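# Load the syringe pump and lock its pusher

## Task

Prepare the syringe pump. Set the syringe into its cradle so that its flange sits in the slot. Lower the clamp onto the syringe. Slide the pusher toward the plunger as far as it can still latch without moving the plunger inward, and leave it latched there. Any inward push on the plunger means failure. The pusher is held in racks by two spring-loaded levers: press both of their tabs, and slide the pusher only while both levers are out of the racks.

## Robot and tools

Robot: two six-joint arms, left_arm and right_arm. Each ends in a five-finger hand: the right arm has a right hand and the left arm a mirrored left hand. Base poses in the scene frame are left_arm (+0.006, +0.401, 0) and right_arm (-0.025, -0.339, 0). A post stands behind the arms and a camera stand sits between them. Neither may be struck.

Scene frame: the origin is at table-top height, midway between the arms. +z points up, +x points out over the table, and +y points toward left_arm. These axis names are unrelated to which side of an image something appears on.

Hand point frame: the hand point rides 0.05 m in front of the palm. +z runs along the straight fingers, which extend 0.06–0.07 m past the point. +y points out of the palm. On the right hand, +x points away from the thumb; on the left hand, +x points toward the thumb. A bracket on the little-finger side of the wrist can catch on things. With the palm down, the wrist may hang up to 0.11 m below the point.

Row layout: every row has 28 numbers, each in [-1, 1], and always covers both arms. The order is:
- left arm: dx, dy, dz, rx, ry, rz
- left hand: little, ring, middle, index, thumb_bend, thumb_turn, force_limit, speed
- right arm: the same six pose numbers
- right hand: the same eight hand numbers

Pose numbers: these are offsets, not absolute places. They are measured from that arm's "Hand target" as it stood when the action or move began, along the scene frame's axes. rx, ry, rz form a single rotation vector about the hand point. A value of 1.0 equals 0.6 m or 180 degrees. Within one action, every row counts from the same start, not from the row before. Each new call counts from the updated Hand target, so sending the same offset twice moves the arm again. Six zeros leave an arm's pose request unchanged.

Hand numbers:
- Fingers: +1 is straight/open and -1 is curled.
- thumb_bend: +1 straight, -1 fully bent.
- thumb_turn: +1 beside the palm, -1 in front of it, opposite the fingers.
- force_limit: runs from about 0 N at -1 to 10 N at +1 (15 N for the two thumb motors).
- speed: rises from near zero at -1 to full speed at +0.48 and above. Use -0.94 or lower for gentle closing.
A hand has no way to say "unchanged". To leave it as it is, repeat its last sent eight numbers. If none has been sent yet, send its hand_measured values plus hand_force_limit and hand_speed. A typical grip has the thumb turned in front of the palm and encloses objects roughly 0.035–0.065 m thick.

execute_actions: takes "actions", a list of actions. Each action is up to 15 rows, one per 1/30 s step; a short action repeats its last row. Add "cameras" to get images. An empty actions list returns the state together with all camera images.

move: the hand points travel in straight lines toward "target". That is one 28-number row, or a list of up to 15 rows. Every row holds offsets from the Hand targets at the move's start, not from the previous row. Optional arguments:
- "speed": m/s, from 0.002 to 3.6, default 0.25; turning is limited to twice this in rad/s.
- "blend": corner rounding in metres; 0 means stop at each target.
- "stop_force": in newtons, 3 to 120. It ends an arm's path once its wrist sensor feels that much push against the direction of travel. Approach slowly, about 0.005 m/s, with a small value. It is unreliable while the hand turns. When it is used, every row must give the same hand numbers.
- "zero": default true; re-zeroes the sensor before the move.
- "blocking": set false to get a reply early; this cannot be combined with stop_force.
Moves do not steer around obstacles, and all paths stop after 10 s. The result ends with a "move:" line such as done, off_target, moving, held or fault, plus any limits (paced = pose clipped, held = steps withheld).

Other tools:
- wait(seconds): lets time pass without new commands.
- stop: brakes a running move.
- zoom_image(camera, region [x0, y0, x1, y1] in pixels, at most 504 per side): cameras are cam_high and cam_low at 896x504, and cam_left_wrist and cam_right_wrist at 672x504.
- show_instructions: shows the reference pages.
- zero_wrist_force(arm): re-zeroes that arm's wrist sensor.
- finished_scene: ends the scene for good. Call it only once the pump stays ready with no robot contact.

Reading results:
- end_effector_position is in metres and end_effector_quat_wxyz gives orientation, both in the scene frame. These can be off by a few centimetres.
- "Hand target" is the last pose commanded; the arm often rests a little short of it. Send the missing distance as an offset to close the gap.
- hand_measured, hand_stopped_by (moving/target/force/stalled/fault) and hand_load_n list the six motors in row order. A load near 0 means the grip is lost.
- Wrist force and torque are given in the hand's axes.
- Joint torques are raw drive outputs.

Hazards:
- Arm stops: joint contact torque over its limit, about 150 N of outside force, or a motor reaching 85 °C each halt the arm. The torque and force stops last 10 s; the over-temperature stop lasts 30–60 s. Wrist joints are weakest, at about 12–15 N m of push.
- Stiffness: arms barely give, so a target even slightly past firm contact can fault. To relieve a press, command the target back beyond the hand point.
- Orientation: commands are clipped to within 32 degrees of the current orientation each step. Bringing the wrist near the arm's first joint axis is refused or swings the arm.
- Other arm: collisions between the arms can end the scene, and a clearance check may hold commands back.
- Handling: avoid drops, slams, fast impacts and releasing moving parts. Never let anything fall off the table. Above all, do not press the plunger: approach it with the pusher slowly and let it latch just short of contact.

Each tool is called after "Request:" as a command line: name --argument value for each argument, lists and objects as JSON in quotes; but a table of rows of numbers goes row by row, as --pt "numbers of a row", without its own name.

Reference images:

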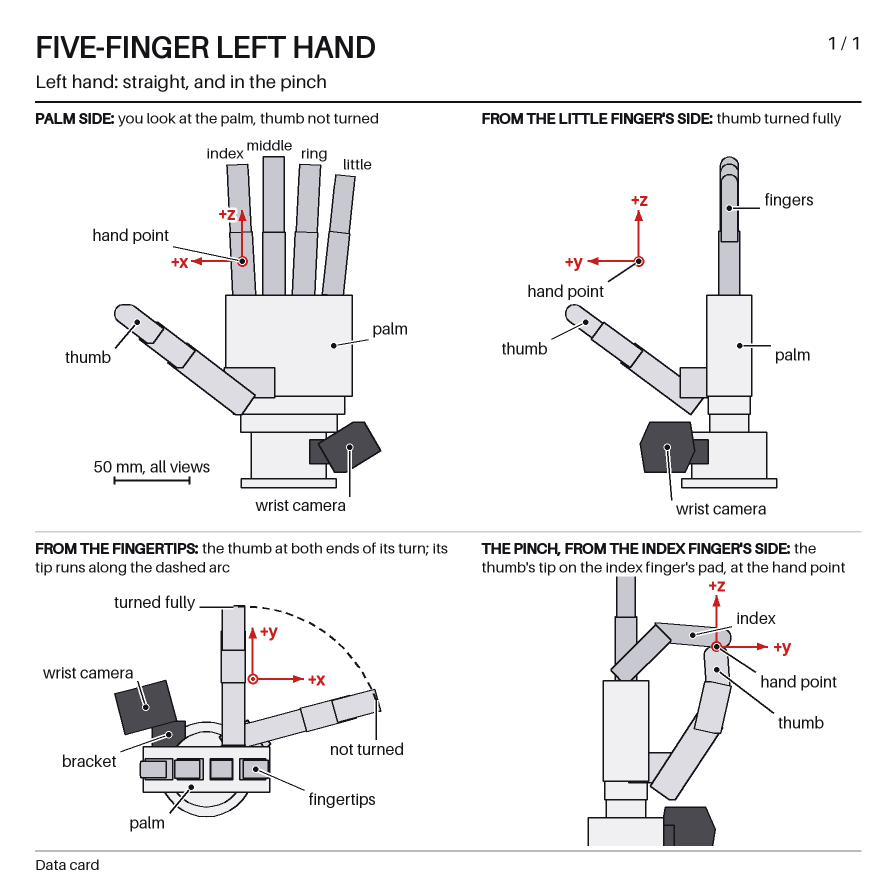

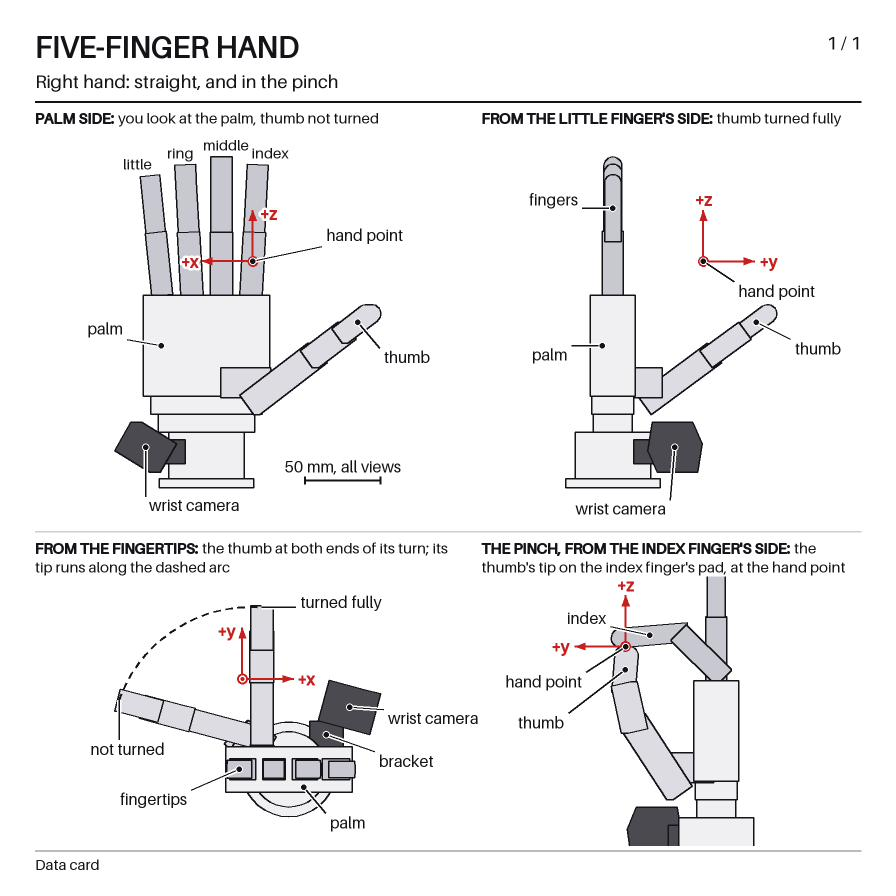

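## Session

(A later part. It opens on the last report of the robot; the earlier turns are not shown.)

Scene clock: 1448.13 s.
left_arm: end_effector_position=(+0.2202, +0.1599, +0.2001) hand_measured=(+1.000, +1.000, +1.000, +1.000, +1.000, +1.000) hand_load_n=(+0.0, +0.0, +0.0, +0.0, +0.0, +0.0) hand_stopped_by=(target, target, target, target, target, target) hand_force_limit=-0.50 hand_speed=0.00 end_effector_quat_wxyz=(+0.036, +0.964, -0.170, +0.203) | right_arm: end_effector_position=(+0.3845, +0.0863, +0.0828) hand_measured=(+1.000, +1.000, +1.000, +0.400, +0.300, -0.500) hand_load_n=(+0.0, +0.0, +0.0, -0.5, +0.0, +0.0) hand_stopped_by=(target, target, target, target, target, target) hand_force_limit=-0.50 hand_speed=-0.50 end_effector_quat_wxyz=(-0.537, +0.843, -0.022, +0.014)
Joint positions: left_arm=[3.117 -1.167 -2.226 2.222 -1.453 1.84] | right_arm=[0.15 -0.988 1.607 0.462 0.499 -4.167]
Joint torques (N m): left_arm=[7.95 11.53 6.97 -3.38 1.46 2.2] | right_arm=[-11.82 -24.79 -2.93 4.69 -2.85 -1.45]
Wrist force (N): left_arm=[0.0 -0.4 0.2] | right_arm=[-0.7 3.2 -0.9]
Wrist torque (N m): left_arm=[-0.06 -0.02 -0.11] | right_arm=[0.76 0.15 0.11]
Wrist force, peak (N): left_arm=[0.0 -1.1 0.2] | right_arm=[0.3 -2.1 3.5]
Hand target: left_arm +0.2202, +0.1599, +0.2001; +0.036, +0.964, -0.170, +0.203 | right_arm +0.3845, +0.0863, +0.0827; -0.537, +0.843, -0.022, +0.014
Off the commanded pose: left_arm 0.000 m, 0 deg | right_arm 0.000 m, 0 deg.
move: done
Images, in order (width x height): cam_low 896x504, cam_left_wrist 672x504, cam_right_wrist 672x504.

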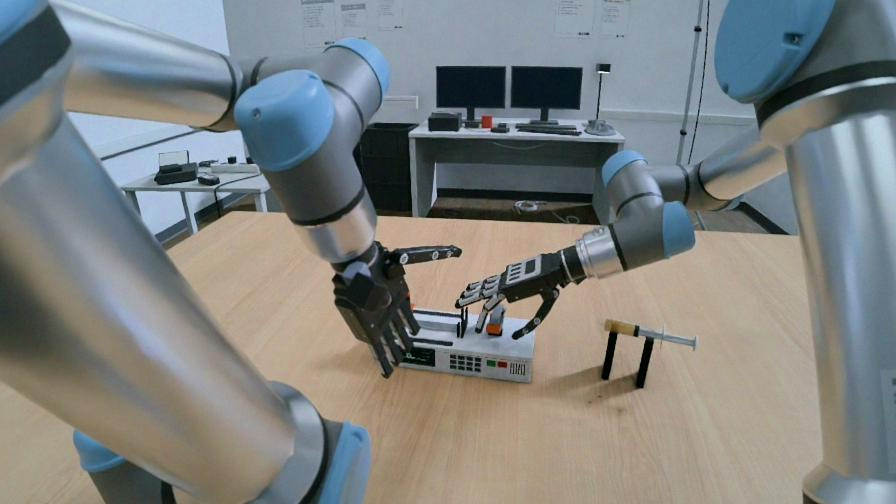

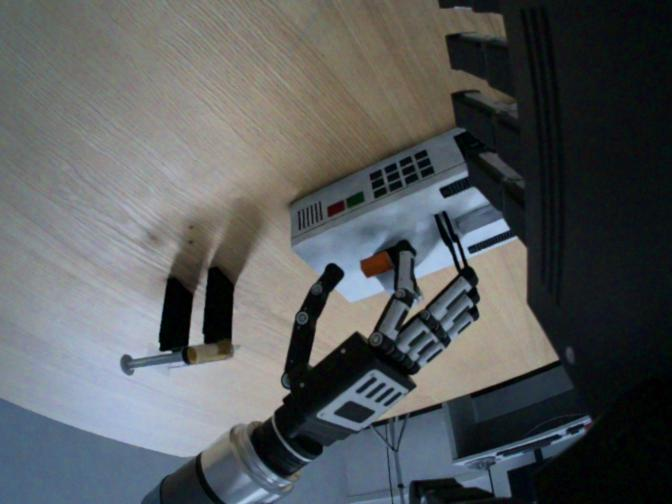

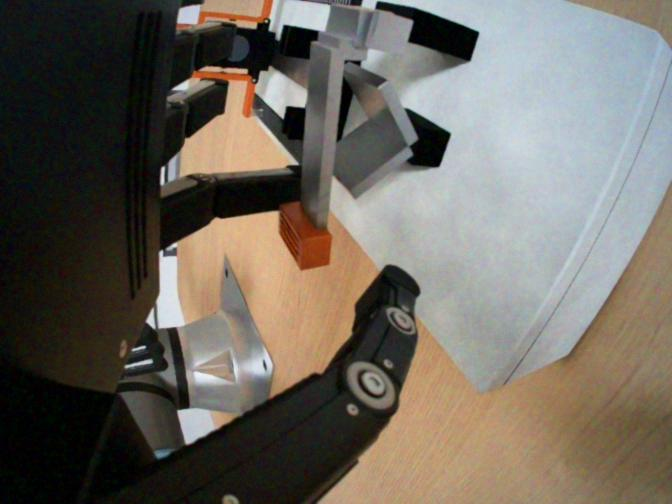

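Request:
move --pt "0 0 0 0 0 0 1 1 1 1 1 1 -0.5 0 0.0 0.0 0.1 0 0 0 1 1 1 0.4 0.3 -0.5 -0.5 -0.5" --pt "0 0 0 0 0 0 1 1 1 1 1 1 -0.5 0 0.0 0.0 0.1 0 0 0 -1 -1 -1 0.4 0.3 -0.5 -0.5 0" --cameras '["cam_low"]' --speed 0.15

Request:
move --target '[0,0,0,0,0,0,1,1,1,1,1,1,-0.5,0,0.0,-0.001,-0.1,0,0,0,-1,-1,-1,0.4,0.3,-0.5,-0.5,0]' --cameras '["cam_left_wrist","cam_right_wrist","cam_low"]' --speed 0.12

Request:
zoom_image --camera "cam_left_wrist" --region '[280, 180, 480, 380]'

Request:
zoom_image --camera "cam_low" --region '[430, 260, 550, 360]'

Scene clock: 1465.67 s.
left_arm: end_effector_position=(+0.2202, +0.1599, +0.2001) hand_measured=(+1.000, +1.000, +1.000, +1.000, +1.000, +1.000) hand_load_n=(+0.0, +0.0, +0.0, +0.0, +0.0, +0.0) hand_stopped_by=(target, target, target, target, target, target) hand_force_limit=-0.50 hand_speed=0.00 end_effector_quat_wxyz=(+0.036, +0.964, -0.170, +0.203) | right_arm: end_effector_position=(+0.3845, +0.0863, +0.1427) hand_measured=(-1.000, -1.000, -1.000, +0.400, +0.300, -0.500) hand_load_n=(+0.0, +0.0, +0.0, +0.0, +0.0, +0.0) hand_stopped_by=(target, target, target, target, target, target) hand_force_limit=-0.50 hand_speed=0.00 end_effector_quat_wxyz=(-0.537, +0.843, -0.022, +0.014)
Joint positions: left_arm=[3.117 -1.167 -2.226 2.222 -1.453 1.84] | right_arm=[0.15 -1.062 1.55 0.593 0.499 -4.167]
Joint torques (N m): left_arm=[8.22 11.16 6.51 -3.29 1.29 2.16] | right_arm=[-10.48 -44.71 -23.55 4.79 -2.73 -1.62]
Wrist force (N): left_arm=[0.2 -0.6 -0.1] | right_arm=[-0.8 2.8 -1.1]
Wrist torque (N m): left_arm=[-0.07 -0.05 -0.10] | right_arm=[0.74 0.19 0.08]
Wrist force, peak (N): left_arm=[-0.1 -1.0 -0.1] | right_arm=[-1.0 4.0 -0.6]
Hand target: left_arm +0.2202, +0.1599, +0.2001; +0.036, +0.964, -0.170, +0.203 | right_arm +0.3845, +0.0863, +0.1427; -0.537, +0.843, -0.022, +0.014
Off the commanded pose: left_arm 0.000 m, 0 deg | right_arm 0.000 m, 0 deg.
move: done

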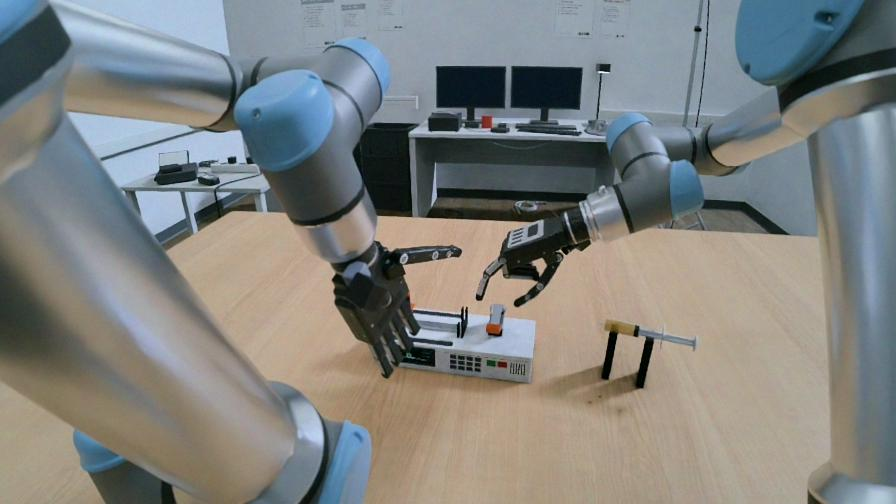

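Scene clock: 1466.70 s.
left_arm: end_effector_position=(+0.2202, +0.1599, +0.2001) hand_measured=(+1.000, +1.000, +1.000, +1.000, +1.000, +1.000) hand_load_n=(+0.0, +0.0, +0.0, +0.0, +0.0, +0.0) hand_stopped_by=(target, target, target, target, target, target) hand_force_limit=-0.50 hand_speed=0.00 end_effector_quat_wxyz=(+0.036, +0.964, -0.170, +0.203) | right_arm: end_effector_position=(+0.3846, +0.0856, +0.0828) hand_measured=(-1.000, -1.000, -1.000, +0.400, +0.300, -0.500) hand_load_n=(+0.0, +0.0, +0.0, +0.0, +0.0, +0.0) hand_stopped_by=(target, target, target, target, target, target) hand_force_limit=-0.50 hand_speed=0.00 end_effector_quat_wxyz=(-0.537, +0.843, -0.022, +0.014)
Joint positions: left_arm=[3.117 -1.167 -2.226 2.222 -1.453 1.84] | right_arm=[0.149 -0.988 1.607 0.464 0.498 -4.169]
Joint torques (N m): left_arm=[8.22 11.29 7.18 -3.39 1.23 2.01] | right_arm=[9.06 -26.11 -4.63 -1.04 -2.23 1.84]
Wrist force (N): left_arm=[-0.1 -0.5 0.2] | right_arm=[-0.3 2.9 -1.2]
Wrist torque (N m): left_arm=[-0.06 -0.01 -0.12] | right_arm=[0.75 0.11 0.02]
Wrist force, peak (N): left_arm=[-0.2 -0.9 0.3] | right_arm=[-0.6 3.6 -0.9]
Hand target: left_arm +0.2202, +0.1599, +0.2001; +0.036, +0.964, -0.170, +0.203 | right_arm +0.3845, +0.0857, +0.0827; -0.537, +0.843, -0.022, +0.014
Off the commanded pose: left_arm 0.000 m, 0 deg | right_arm 0.000 m, 0 deg.
move: done
Images, in order (width x height): cam_low 896x504, cam_left_wrist 672x504, cam_right_wrist 672x504.

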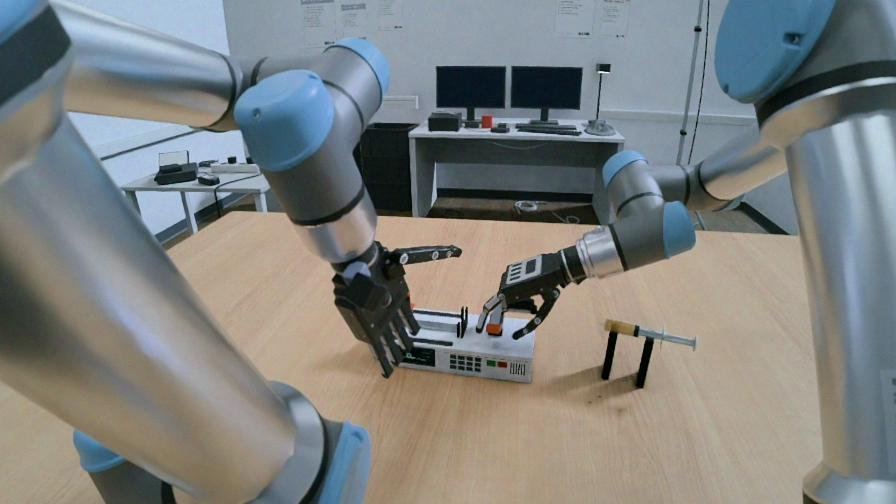

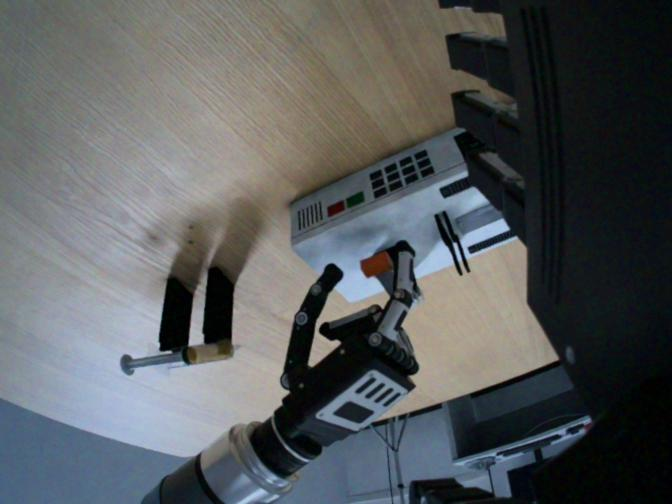

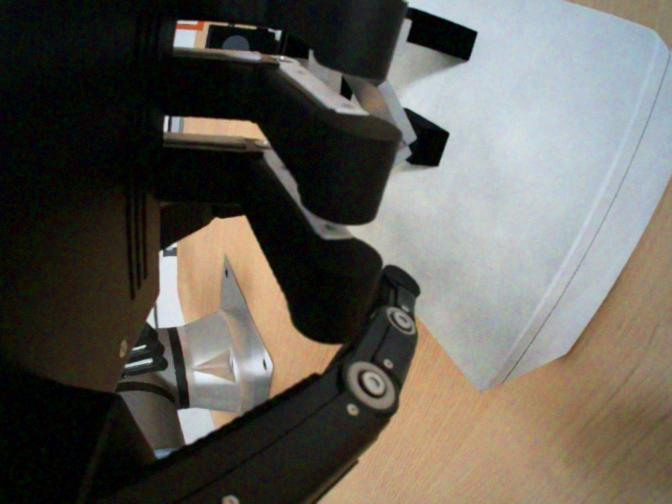

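Scaled by 2.520 from the camera's image (finer frame: 960x720).

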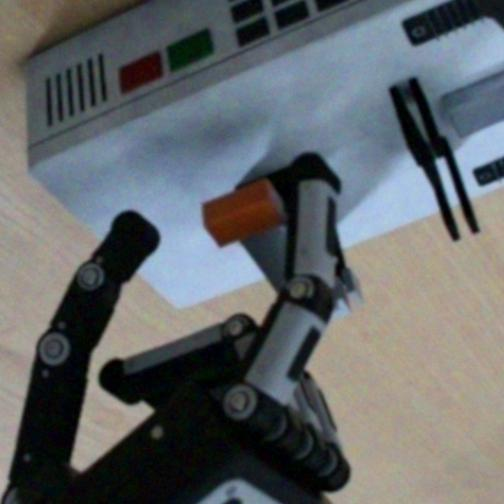

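Scaled by 4.200 from the camera's image (finer frame: 1280x720).

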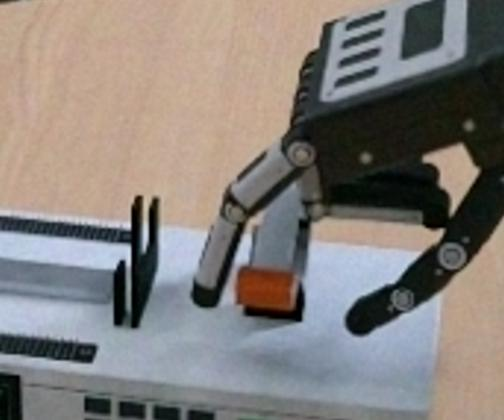

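Request:
move --pt "0 0 0 0 0 0 1 1 1 1 1 1 -0.5 0 0.0 0.011 -0.003 0 0 0 -1 -1 -1 0.4 0.3 -0.5 -0.5 -0.6" --pt "0 0 0 0 0 0 1 1 1 1 1 1 -0.5 0 0.0 0.011 -0.003 0 0 0 -1 -1 -1 0.27 0.1 -0.5 -0.5 -0.9" --cameras '["cam_left_wrist","cam_low"]' --speed 0.08

Request:
zoom_image --camera "cam_left_wrist" --region '[280, 180, 480, 380]'

Request:
zoom_image --camera "cam_low" --region '[430, 260, 550, 360]'

Scene clock: 1520.67 s.
left_arm: end_effector_position=(+0.2202, +0.1599, +0.2001) hand_measured=(+1.000, +1.000, +1.000, +1.000, +1.000, +1.000) hand_load_n=(+0.0, +0.0, +0.0, +0.0, +0.0, +0.0) hand_stopped_by=(target, target, target, target, target, target) hand_force_limit=-0.50 hand_speed=0.00 end_effector_quat_wxyz=(+0.036, +0.964, -0.170, +0.203) | right_arm: end_effector_position=(+0.3845, +0.0923, +0.0809) hand_measured=(-1.000, -1.000, -1.000, +0.270, +0.100, -0.500) hand_load_n=(+0.0, +0.0, +0.0, +0.0, +0.0, +0.0) hand_stopped_by=(target, target, target, target, target, target) hand_force_limit=-0.50 hand_speed=-0.90 end_effector_quat_wxyz=(-0.537, +0.843, -0.022, +0.014)
Joint positions: left_arm=[3.117 -1.167 -2.226 2.222 -1.453 1.84] | right_arm=[0.163 -0.984 1.6 0.445 0.505 -4.144]
Joint torques (N m): left_arm=[8.12 11.39 6.68 -3.16 1.29 2] | right_arm=[12.07 -25.35 -22.95 -1.04 0.65 1.89]
Wrist force (N): left_arm=[0.0 -0.4 0.3] | right_arm=[-0.4 2.7 -1.2]
Wrist torque (N m): left_arm=[-0.05 -0.02 -0.11] | right_arm=[0.73 0.13 0.02]
Wrist force, peak (N): left_arm=[-0.4 -1.0 0.4] | right_arm=[-0.9 3.2 -1.4]
Hand target: left_arm +0.2202, +0.1599, +0.2001; +0.036, +0.964, -0.170, +0.203 | right_arm +0.3845, +0.0923, +0.0809; -0.537, +0.843, -0.022, +0.014
Off the commanded pose: left_arm 0.000 m, 0 deg | right_arm 0.000 m, 0 deg.
move: done
Images, in order (width x height): cam_low 896x504, cam_left_wrist 672x504.

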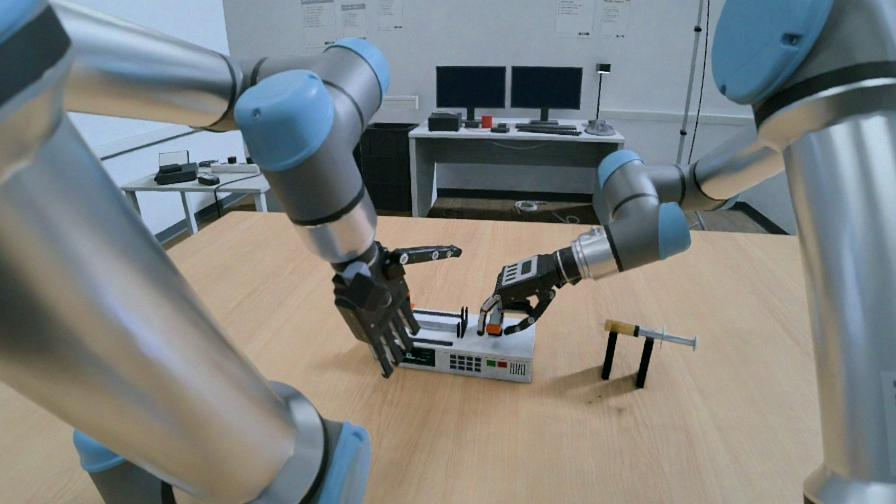

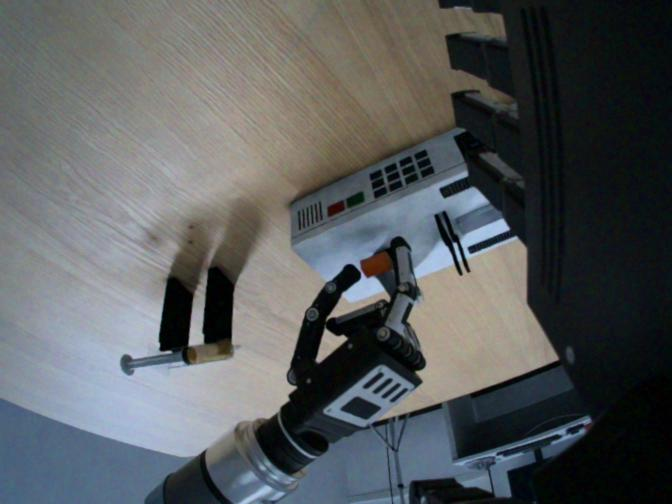

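Scaled by 2.520 from the camera's image (finer frame: 960x720).

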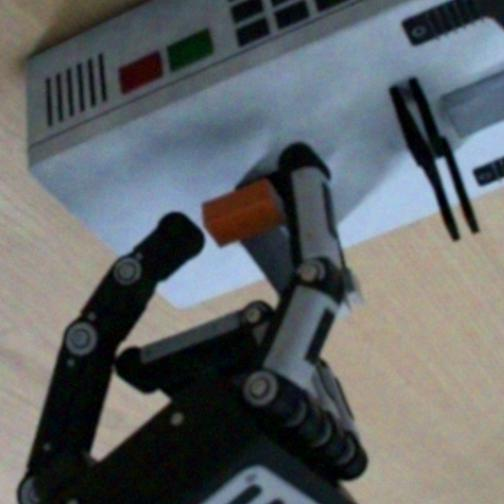

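Scaled by 4.200 from the camera's image (finer frame: 1280x720).

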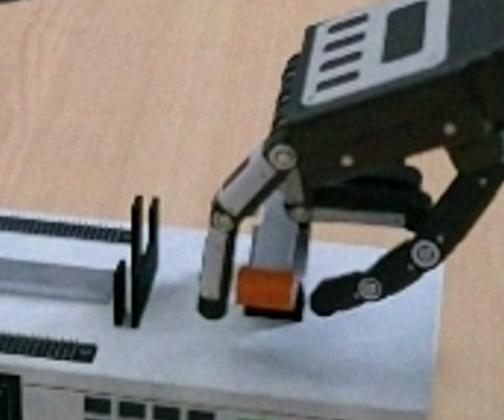

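Request:
move --pt "0 0 0 0 0 0 1 1 1 1 1 1 -0.5 0 0.0 0.0 0 0 0 0 -1 -1 -1 0.27 -0.15 -0.5 -0.6 -0.94" --pt "0 0 0 0 0 0 1 1 1 1 1 1 -0.5 0 0.0 0 0 0 0 0 -1 -1 -1 -0.1 -0.15 -0.5 -0.5 -0.94" --cameras '["cam_left_wrist","cam_low"]' --speed 0.08

Request:
zoom_image --camera "cam_left_wrist" --region '[280, 180, 480, 380]'

Request:
zoom_image --camera "cam_low" --region '[430, 260, 550, 360]'

Scene clock: 1533.90 s.
left_arm: end_effector_position=(+0.2202, +0.1599, +0.2001) hand_measured=(+1.000, +1.000, +1.000, +1.000, +1.000, +1.000) hand_load_n=(+0.0, +0.0, +0.0, +0.0, +0.0, +0.0) hand_stopped_by=(target, target, target, target, target, target) hand_force_limit=-0.50 hand_speed=0.00 end_effector_quat_wxyz=(+0.036, +0.964, -0.170, +0.203) | right_arm: end_effector_position=(+0.3845, +0.0923, +0.0809) hand_measured=(-1.000, -1.000, -1.000, +0.192, -0.082, -0.500) hand_load_n=(+0.0, +0.0, +0.0, +3.5, +3.0, -0.5) hand_stopped_by=(target, target, target, force, force, target) hand_force_limit=-0.50 hand_speed=-0.94 end_effector_quat_wxyz=(-0.537, +0.843, -0.022, +0.014)
Joint positions: left_arm=[3.117 -1.167 -2.226 2.222 -1.453 1.84] | right_arm=[0.163 -0.984 1.6 0.445 0.505 -4.144]
Joint torques (N m): left_arm=[8.49 11.74 8.33 -3.1 1.14 1.93] | right_arm=[11.48 -26.09 -21.93 -0.84 -0.58 1.76]
Wrist force (N): left_arm=[0.0 -0.8 0.3] | right_arm=[-0.8 2.3 -0.9]
Wrist torque (N m): left_arm=[-0.13 -0.01 -0.11] | right_arm=[0.69 0.12 0.01]
Wrist force, peak (N): left_arm=[-0.2 -1.1 0.4] | right_arm=[-1.3 5.1 -3.2]
Hand target: left_arm +0.2202, +0.1599, +0.2001; +0.036, +0.964, -0.170, +0.203 | right_arm +0.3845, +0.0923, +0.0809; -0.537, +0.843, -0.022, +0.014
Off the commanded pose: left_arm 0.000 m, 0 deg | right_arm 0.000 m, 0 deg.
move: done
Images, in order (width x height): cam_low 896x504, cam_left_wrist 672x504.

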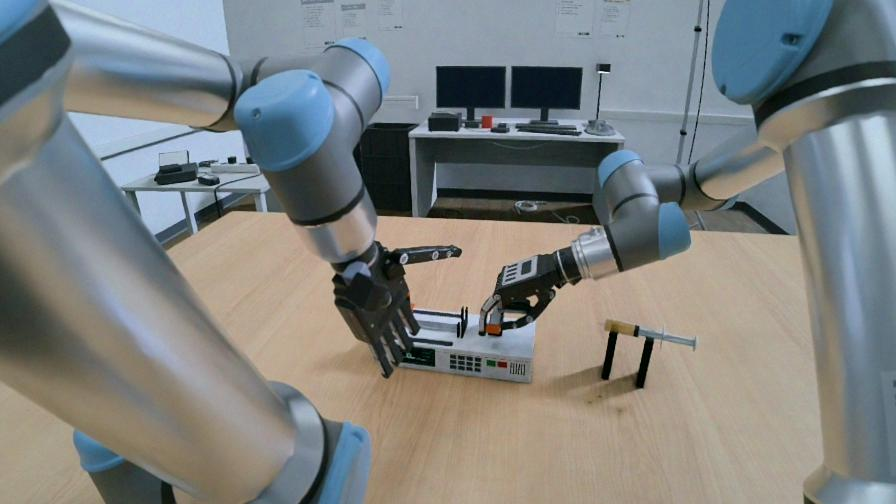

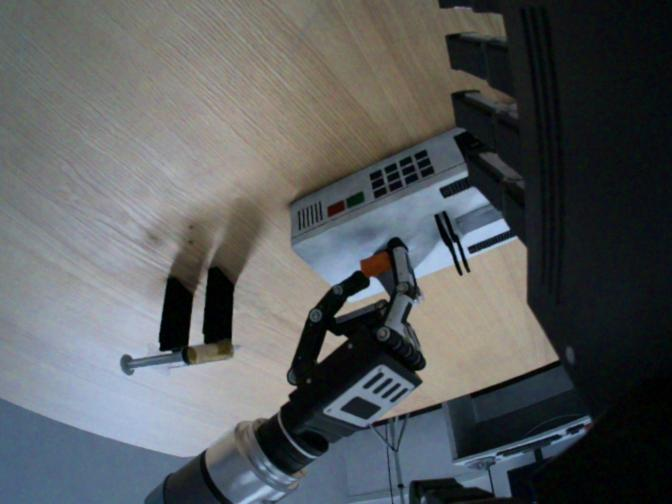

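Scaled by 2.520 from the camera's image (finer frame: 960x720).

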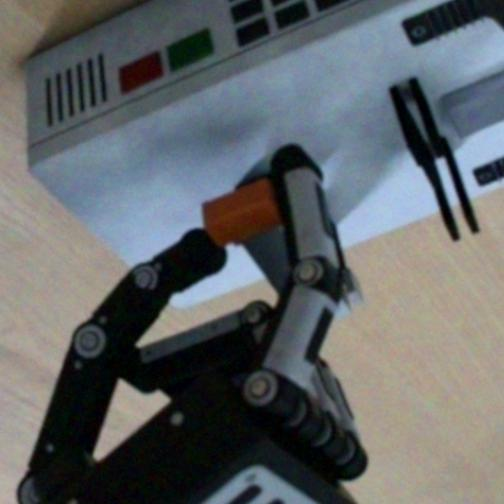

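Scaled by 4.200 from the camera's image (finer frame: 1280x720).

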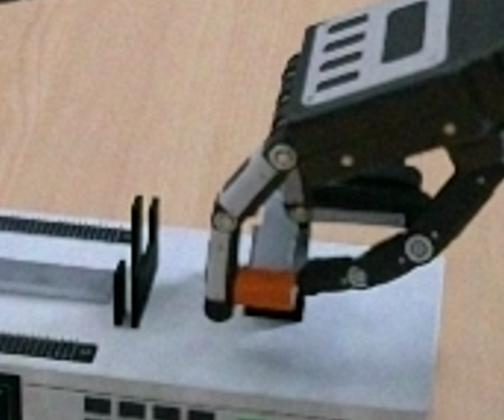

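Request:
move --target '[0,0,0,0,0,0,1,1,1,1,1,1,-0.5,0,0.0,0.0,0.02,0,0,0,-1,-1,-1,-0.1,-0.15,-0.5,-0.5,-0.94]' --cameras '["cam_left_wrist","cam_low"]' --speed 0.03

Request:
zoom_image --camera "cam_left_wrist" --region '[280, 180, 480, 380]'

Request:
zoom_image --camera "cam_low" --region '[430, 260, 550, 360]'

Scene clock: 1545.57 s.
left_arm: end_effector_position=(+0.2202, +0.1599, +0.2001) hand_measured=(+1.000, +1.000, +1.000, +1.000, +1.000, +1.000) hand_load_n=(+0.0, +0.0, +0.0, +0.0, +0.0, +0.0) hand_stopped_by=(target, target, target, target, target, target) hand_force_limit=-0.50 hand_speed=0.00 end_effector_quat_wxyz=(+0.036, +0.964, -0.170, +0.203) | right_arm: end_effector_position=(+0.3845, +0.0923, +0.0929) hand_measured=(-1.000, -1.000, -1.000, +0.192, -0.082, -0.500) hand_load_n=(+0.0, +0.0, +0.0, +1.0, +0.5, +0.0) hand_stopped_by=(target, target, target, force, force, target) hand_force_limit=-0.50 hand_speed=-0.94 end_effector_quat_wxyz=(-0.537, +0.843, -0.022, +0.014)
Joint positions: left_arm=[3.117 -1.167 -2.226 2.222 -1.453 1.84] | right_arm=[0.163 -1 1.591 0.47 0.505 -4.144]
Joint torques (N m): left_arm=[8.71 10.85 6.78 -3.17 1.15 1.96] | right_arm=[5.91 -44.96 -23.35 4.84 -1.9 -1.38]
Wrist force (N): left_arm=[0.0 -0.6 0.0] | right_arm=[-0.1 2.0 0.1]
Wrist torque (N m): left_arm=[-0.08 -0.04 -0.10] | right_arm=[0.58 0.07 0.02]
Wrist force, peak (N): left_arm=[0.0 -1.2 0.0] | right_arm=[-0.9 4.5 -0.1]
Hand target: left_arm +0.2202, +0.1599, +0.2001; +0.036, +0.964, -0.170, +0.203 | right_arm +0.3845, +0.0923, +0.0929; -0.537, +0.843, -0.022, +0.014
Off the commanded pose: left_arm 0.000 m, 0 deg | right_arm 0.000 m, 0 deg.
move: done
Images, in order (width x height): cam_low 896x504, cam_left_wrist 672x504.

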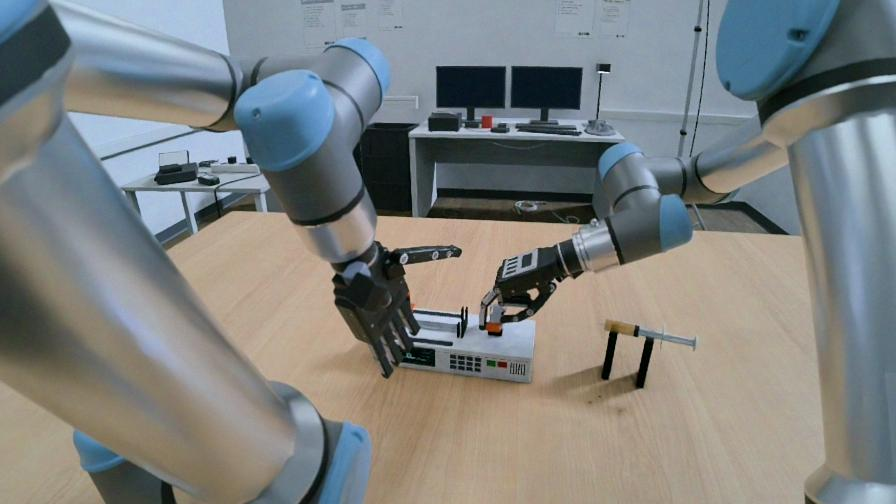

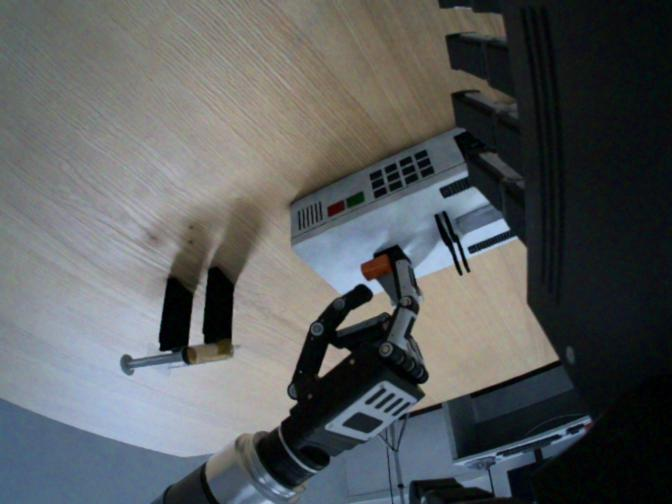

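Scaled by 2.520 from the camera's image (finer frame: 960x720).

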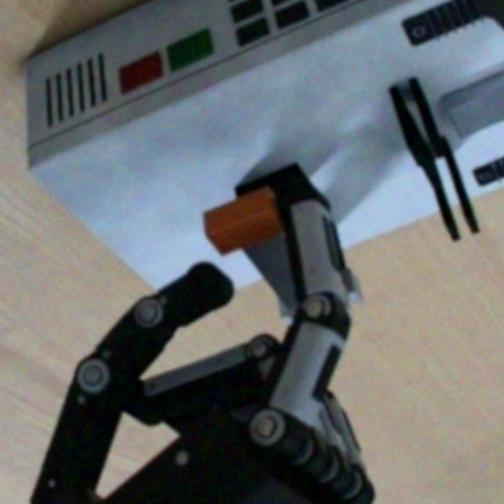

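Scaled by 4.200 from the camera's image (finer frame: 1280x720).

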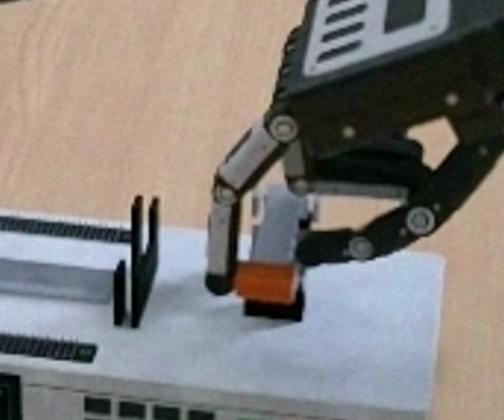

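Request:
move --pt "0 0 0 0 0 0 1 1 1 1 1 1 -0.5 0 0.0 0.0 0 0 0 0 -1 -1 -1 0.27 0.1 -0.5 -0.5 -0.7" --pt "0 0 0 0 0 0 1 1 1 1 1 1 -0.5 0 -0.003 0.0 -0.023 0 0 0 -1 -1 -1 0.27 0.1 -0.5 -0.6 -0.94" --cameras '["cam_low"]' --speed 0.06

Request:
move --pt "0 0 0 0 0 0 1 1 1 1 1 1 -0.5 0 0.0 0.0 0 0 0 0 -1 -1 -1 0.27 -0.15 -0.5 -0.6 -0.94" --pt "0 0 0 0 0 0 1 1 1 1 1 1 -0.5 0 0 0.0 0 0 0 0 -1 -1 -1 -0.1 -0.15 -0.5 -0.5 -0.94" --pt "0 0 0 0 0 0 1 1 1 1 1 1 -0.5 0 0 0.0 0 0 0 0 -1 -1 -1 -0.2 -0.3 -0.5 0.4 -0.94" --cameras '["cam_left_wrist","cam_low"]' --speed 0.06

Request:
zoom_image --camera "cam_left_wrist" --region '[280, 180, 480, 380]'

Request:
zoom_image --camera "cam_low" --region '[430, 260, 550, 360]'

Scene clock: 1570.33 s.
left_arm: end_effector_position=(+0.2202, +0.1599, +0.2001) hand_measured=(+1.000, +1.000, +1.000, +1.000, +1.000, +1.000) hand_load_n=(+0.0, +0.0, +0.0, +0.0, +0.0, +0.0) hand_stopped_by=(target, target, target, target, target, target) hand_force_limit=-0.50 hand_speed=0.00 end_effector_quat_wxyz=(+0.036, +0.964, -0.170, +0.203) | right_arm: end_effector_position=(+0.3827, +0.0923, +0.0791) hand_measured=(-1.000, -1.000, -1.000, +0.270, +0.100, -0.500) hand_load_n=(+0.5, +0.0, +0.0, +0.0, +0.0, +0.0) hand_stopped_by=(target, target, target, target, target, target) hand_force_limit=-0.60 hand_speed=-0.94 end_effector_quat_wxyz=(-0.537, +0.843, -0.022, +0.014)
Joint positions: left_arm=[3.117 -1.167 -2.226 2.222 -1.453 1.84] | right_arm=[0.164 -0.985 1.607 0.438 0.505 -4.143]
Joint torques (N m): left_arm=[7.98 11.17 7.43 -3.16 1.15 1.88] | right_arm=[12.21 -24.72 -3.89 -1.03 0.7 1.86]
Wrist force (N): left_arm=[0.0 -0.9 0.3] | right_arm=[-0.3 2.7 -1.1]
Wrist torque (N m): left_arm=[-0.12 -0.01 -0.10] | right_arm=[0.69 0.10 0.03]
Wrist force, peak (N): left_arm=[0.0 -1.0 0.3] | right_arm=[-0.7 3.0 -1.2]
Hand target: left_arm +0.2202, +0.1599, +0.2001; +0.036, +0.964, -0.170, +0.203 | right_arm +0.3827, +0.0923, +0.0791; -0.537, +0.843, -0.022, +0.014
Off the commanded pose: left_arm 0.000 m, 0 deg | right_arm 0.000 m, 0 deg.
move: done

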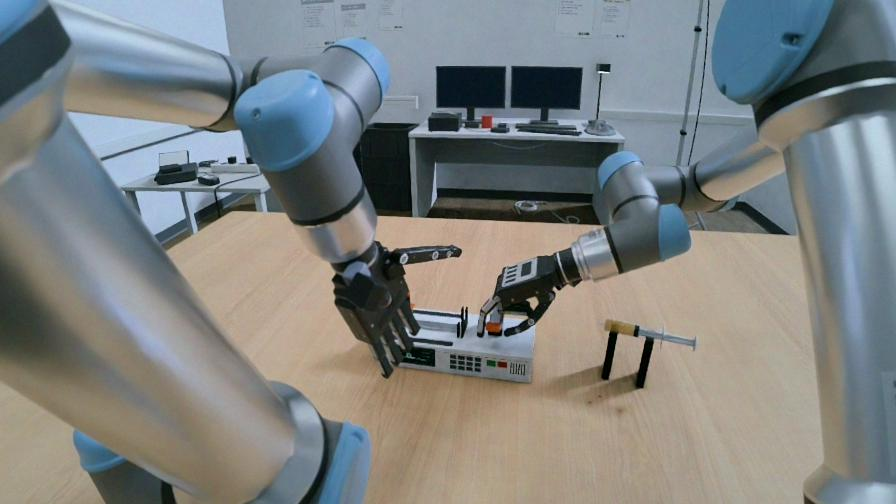

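Scene clock: 1574.00 s.
left_arm: end_effector_position=(+0.2202, +0.1599, +0.2001) hand_measured=(+1.000, +1.000, +1.000, +1.000, +1.000, +1.000) hand_load_n=(+0.0, +0.0, +0.0, +0.0, +0.0, +0.0) hand_stopped_by=(target, target, target, target, target, target) hand_force_limit=-0.50 hand_speed=0.00 end_effector_quat_wxyz=(+0.036, +0.964, -0.170, +0.203) | right_arm: end_effector_position=(+0.3827, +0.0923, +0.0791) hand_measured=(-1.000, -1.000, -1.000, +0.188, -0.118, -0.500) hand_load_n=(+0.0, +0.0, +0.5, +7.5, +10.0, -0.5) hand_stopped_by=(target, target, target, force, force, target) hand_force_limit=0.40 hand_speed=-0.94 end_effector_quat_wxyz=(-0.537, +0.843, -0.022, +0.014)
Joint positions: left_arm=[3.117 -1.167 -2.226 2.222 -1.453 1.84] | right_arm=[0.164 -0.985 1.607 0.438 0.505 -4.143]
Joint torques (N m): left_arm=[8.63 10.95 8 -3.03 1.2 1.88] | right_arm=[9.17 -27.16 -7.82 -0.95 -1.56 1.6]
Wrist force (N): left_arm=[-0.1 -0.7 0.2] | right_arm=[-1.6 3.7 -1.9]
Wrist torque (N m): left_arm=[-0.09 -0.02 -0.11] | right_arm=[0.81 0.21 0.01]
Wrist force, peak (N): left_arm=[0.1 -1.0 0.4] | right_arm=[-1.2 5.3 -3.4]
Hand target: left_arm +0.2202, +0.1599, +0.2001; +0.036, +0.964, -0.170, +0.203 | right_arm +0.3827, +0.0923, +0.0791; -0.537, +0.843, -0.022, +0.014
Off the commanded pose: left_arm 0.000 m, 0 deg | right_arm 0.000 m, 0 deg.
move: done
Images, in order (width x height): cam_low 896x504, cam_left_wrist 672x504.

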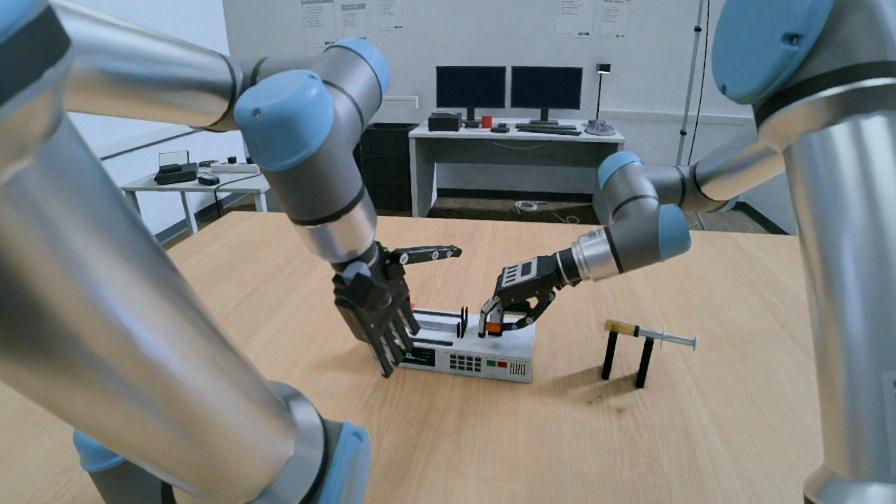

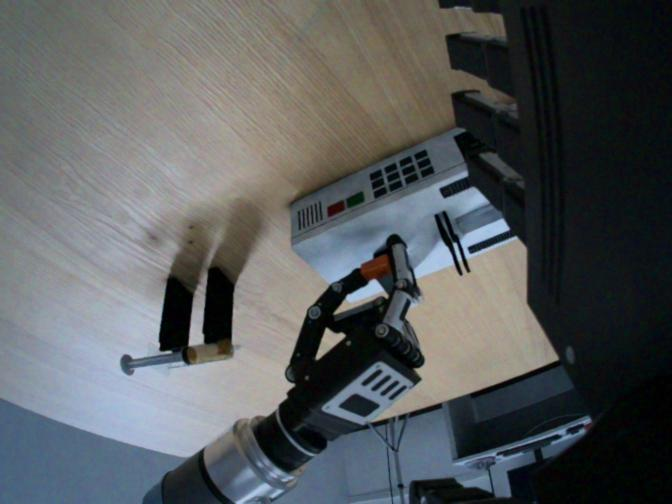

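Scaled by 2.520 from the camera's image (finer frame: 960x720).

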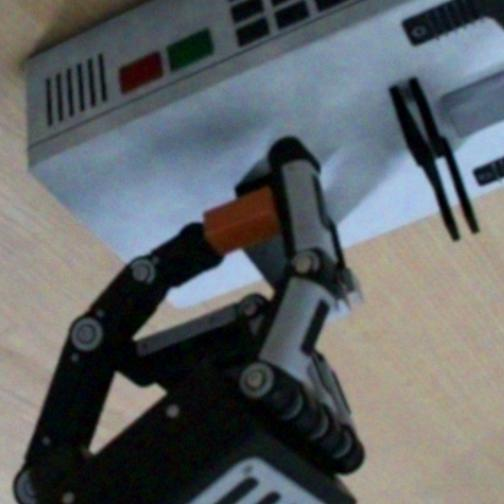

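Scaled by 4.200 from the camera's image (finer frame: 1280x720).

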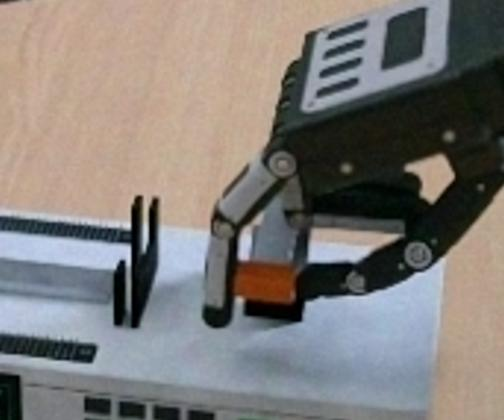

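Request:
move --target '[0,0,0,0,0,0,1,1,1,1,1,1,-0.5,0,0.0,0.0,0.02,0,0,0,-1,-1,-1,-0.2,-0.3,-0.5,0.4,-0.94]' --cameras '["cam_left_wrist","cam_low"]' --speed 0.03

Request:
zoom_image --camera "cam_low" --region '[430, 260, 550, 360]'

Scene clock: 1582.83 s.
left_arm: end_effector_position=(+0.2202, +0.1599, +0.2001) hand_measured=(+1.000, +1.000, +1.000, +1.000, +1.000, +1.000) hand_load_n=(+0.0, +0.0, +0.0, +0.5, +0.0, +0.0) hand_stopped_by=(target, target, target, target, target, target) hand_force_limit=-0.50 hand_speed=0.00 end_effector_quat_wxyz=(+0.036, +0.964, -0.170, +0.203) | right_arm: end_effector_position=(+0.3827, +0.0923, +0.0911) hand_measured=(-1.000, -1.000, -1.000, +0.188, -0.116, -0.500) hand_load_n=(+0.0, +0.0, +0.0, +7.5, +9.0, -3.5) hand_stopped_by=(target, target, target, force, force, target) hand_force_limit=0.40 hand_speed=-0.94 end_effector_quat_wxyz=(-0.537, +0.843, -0.022, +0.014)
Joint positions: left_arm=[3.117 -1.167 -2.226 2.222 -1.453 1.84] | right_arm=[0.164 -1.001 1.598 0.463 0.505 -4.142]
Joint torques (N m): left_arm=[7.66 10.47 7.73 -3.02 1.02 1.94] | right_arm=[-0.2 -46.94 -22.93 5.48 -1.94 -0.92]
Wrist force (N): left_arm=[-0.2 -1.2 0.2] | right_arm=[5.1 6.8 -1.7]
Wrist torque (N m): left_arm=[-0.18 0.01 -0.10] | right_arm=[0.94 0.01 0.17]
Wrist force, peak (N): left_arm=[-0.2 -1.2 0.2] | right_arm=[5.1 6.8 -1.7]
Hand target: left_arm +0.2202, +0.1599, +0.2001; +0.036, +0.964, -0.170, +0.203 | right_arm +0.3827, +0.0923, +0.0911; -0.537, +0.843, -0.022, +0.014
Off the commanded pose: left_arm 0.000 m, 0 deg | right_arm 0.000 m, 0 deg.
move: done
Images, in order (width x height): cam_low 896x504, cam_left_wrist 672x504.

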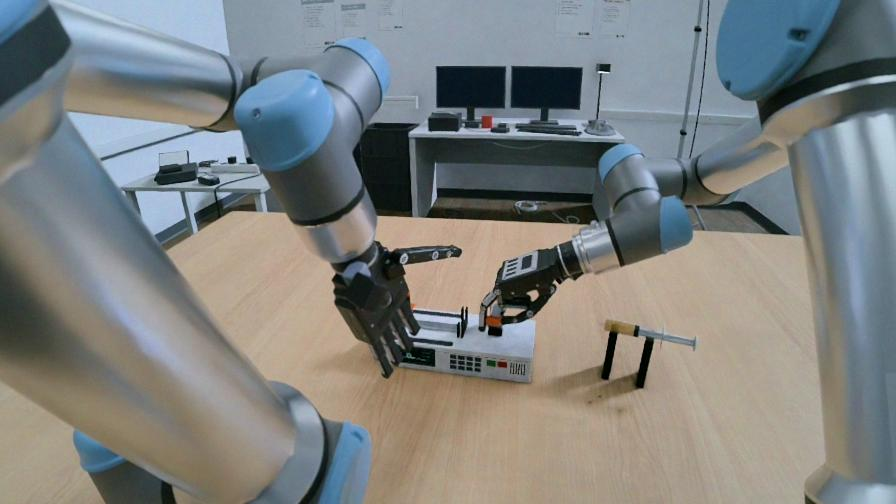

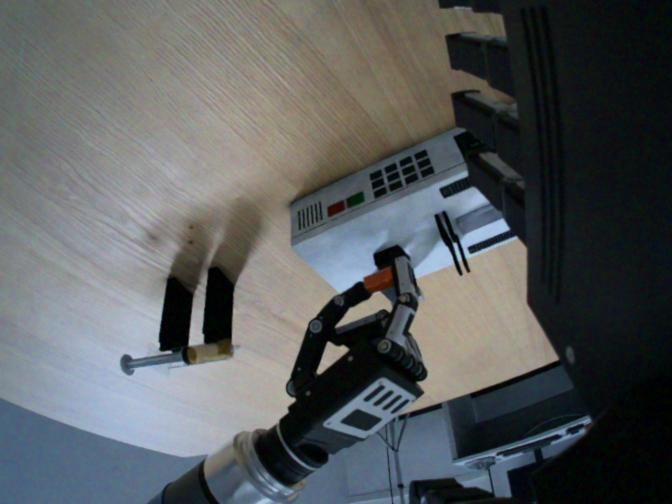

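Scaled by 4.200 from the camera's image (finer frame: 1280x720).

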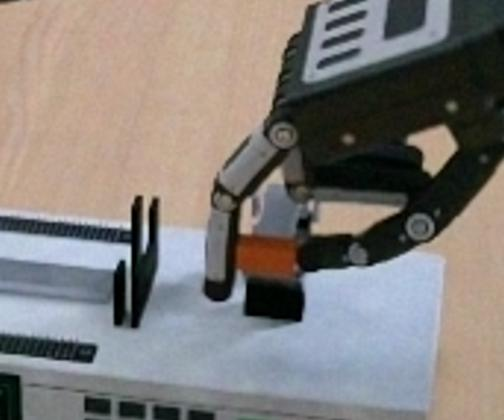

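Request:
move --pt "0 0 0 0 0 0 1 1 1 1 1 1 -0.5 0 0.0045 0.0 0.02 0 0 0 -1 -1 -1 -0.2 -0.3 -0.5 0.4 -0.94" --pt "0 0 0 0 0 0 1 1 1 1 1 1 -0.5 0 0.0105 0.0 0.0393 0 0 0 -1 -1 -1 -0.2 -0.3 -0.5 0.4 -0.94" --pt "0 0 0 0 0 0 1 1 1 1 1 1 -0.5 0 0.0225 0.0 0.06 0 0 0 -1 -1 -1 -0.2 -0.3 -0.5 0.4 -0.94" --cameras '["cam_left_wrist","cam_low"]' --speed 0.04 --blend 0.005

Request:
zoom_image --camera "cam_low" --region '[430, 260, 550, 360]'

Scene clock: 1605.67 s.
left_arm: end_effector_position=(+0.2202, +0.1599, +0.2001) hand_measured=(+1.000, +1.000, +1.000, +1.000, +1.000, +1.000) hand_load_n=(+0.0, +0.0, +0.0, +0.0, +0.0, +0.0) hand_stopped_by=(target, target, target, target, target, target) hand_force_limit=-0.50 hand_speed=0.00 end_effector_quat_wxyz=(+0.036, +0.964, -0.170, +0.203) | right_arm: end_effector_position=(+0.3962, +0.0923, +0.1272) hand_measured=(-1.000, -1.000, -1.000, +0.188, -0.118, -0.500) hand_load_n=(+0.0, +0.5, +0.0, +0.0, +0.0, -0.5) hand_stopped_by=(target, target, target, force, force, target) hand_force_limit=0.40 hand_speed=-0.94 end_effector_quat_wxyz=(-0.537, +0.843, -0.022, +0.014)
Joint positions: left_arm=[3.117 -1.167 -2.226 2.222 -1.453 1.84] | right_arm=[0.158 -1.019 1.522 0.566 0.502 -4.153]
Joint torques (N m): left_arm=[7.47 11.43 6.89 -2.83 1.02 1.88] | right_arm=[-10.79 -23.49 -25.03 5.06 -2.78 -1.46]
Wrist force (N): left_arm=[-0.1 -0.8 0.2] | right_arm=[0.0 1.6 -1.1]
Wrist torque (N m): left_arm=[-0.12 0.00 -0.11] | right_arm=[0.49 0.04 0.09]
Wrist force, peak (N): left_arm=[-0.2 -1.2 0.3] | right_arm=[-0.3 11.2 -8.7]
Hand target: left_arm +0.2202, +0.1599, +0.2001; +0.036, +0.964, -0.170, +0.203 | right_arm +0.3962, +0.0923, +0.1271; -0.537, +0.843, -0.022, +0.014
Off the commanded pose: left_arm 0.000 m, 0 deg | right_arm 0.000 m, 0 deg.
move: done
Images, in order (width x height): cam_low 896x504, cam_left_wrist 672x504.

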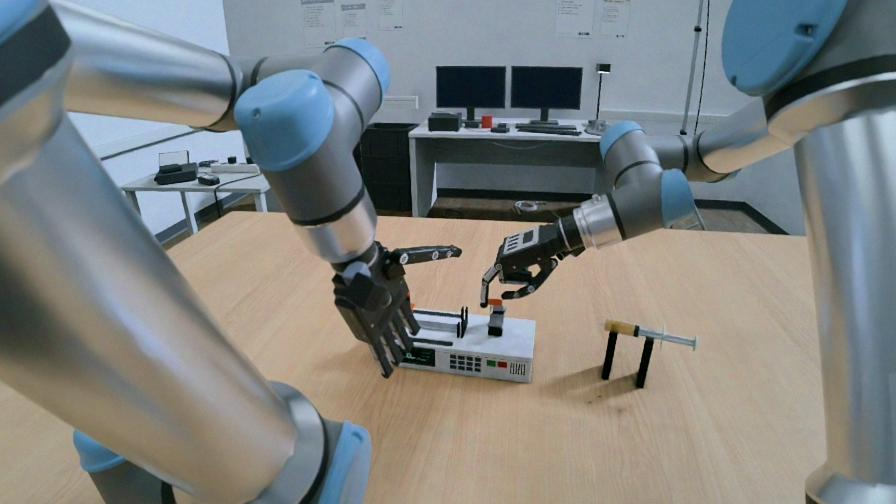

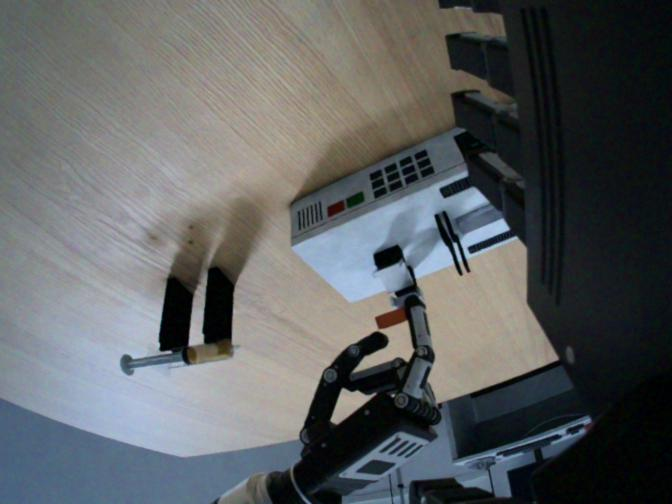

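Scaled by 4.200 from the camera's image (finer frame: 1280x720).

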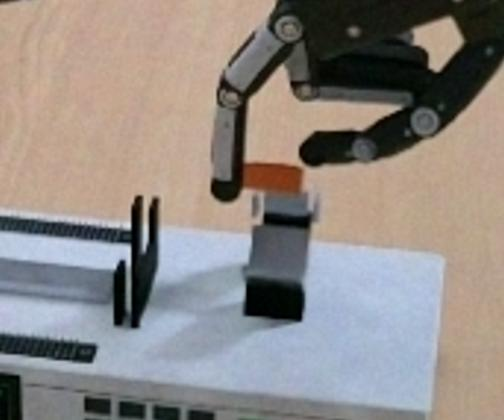

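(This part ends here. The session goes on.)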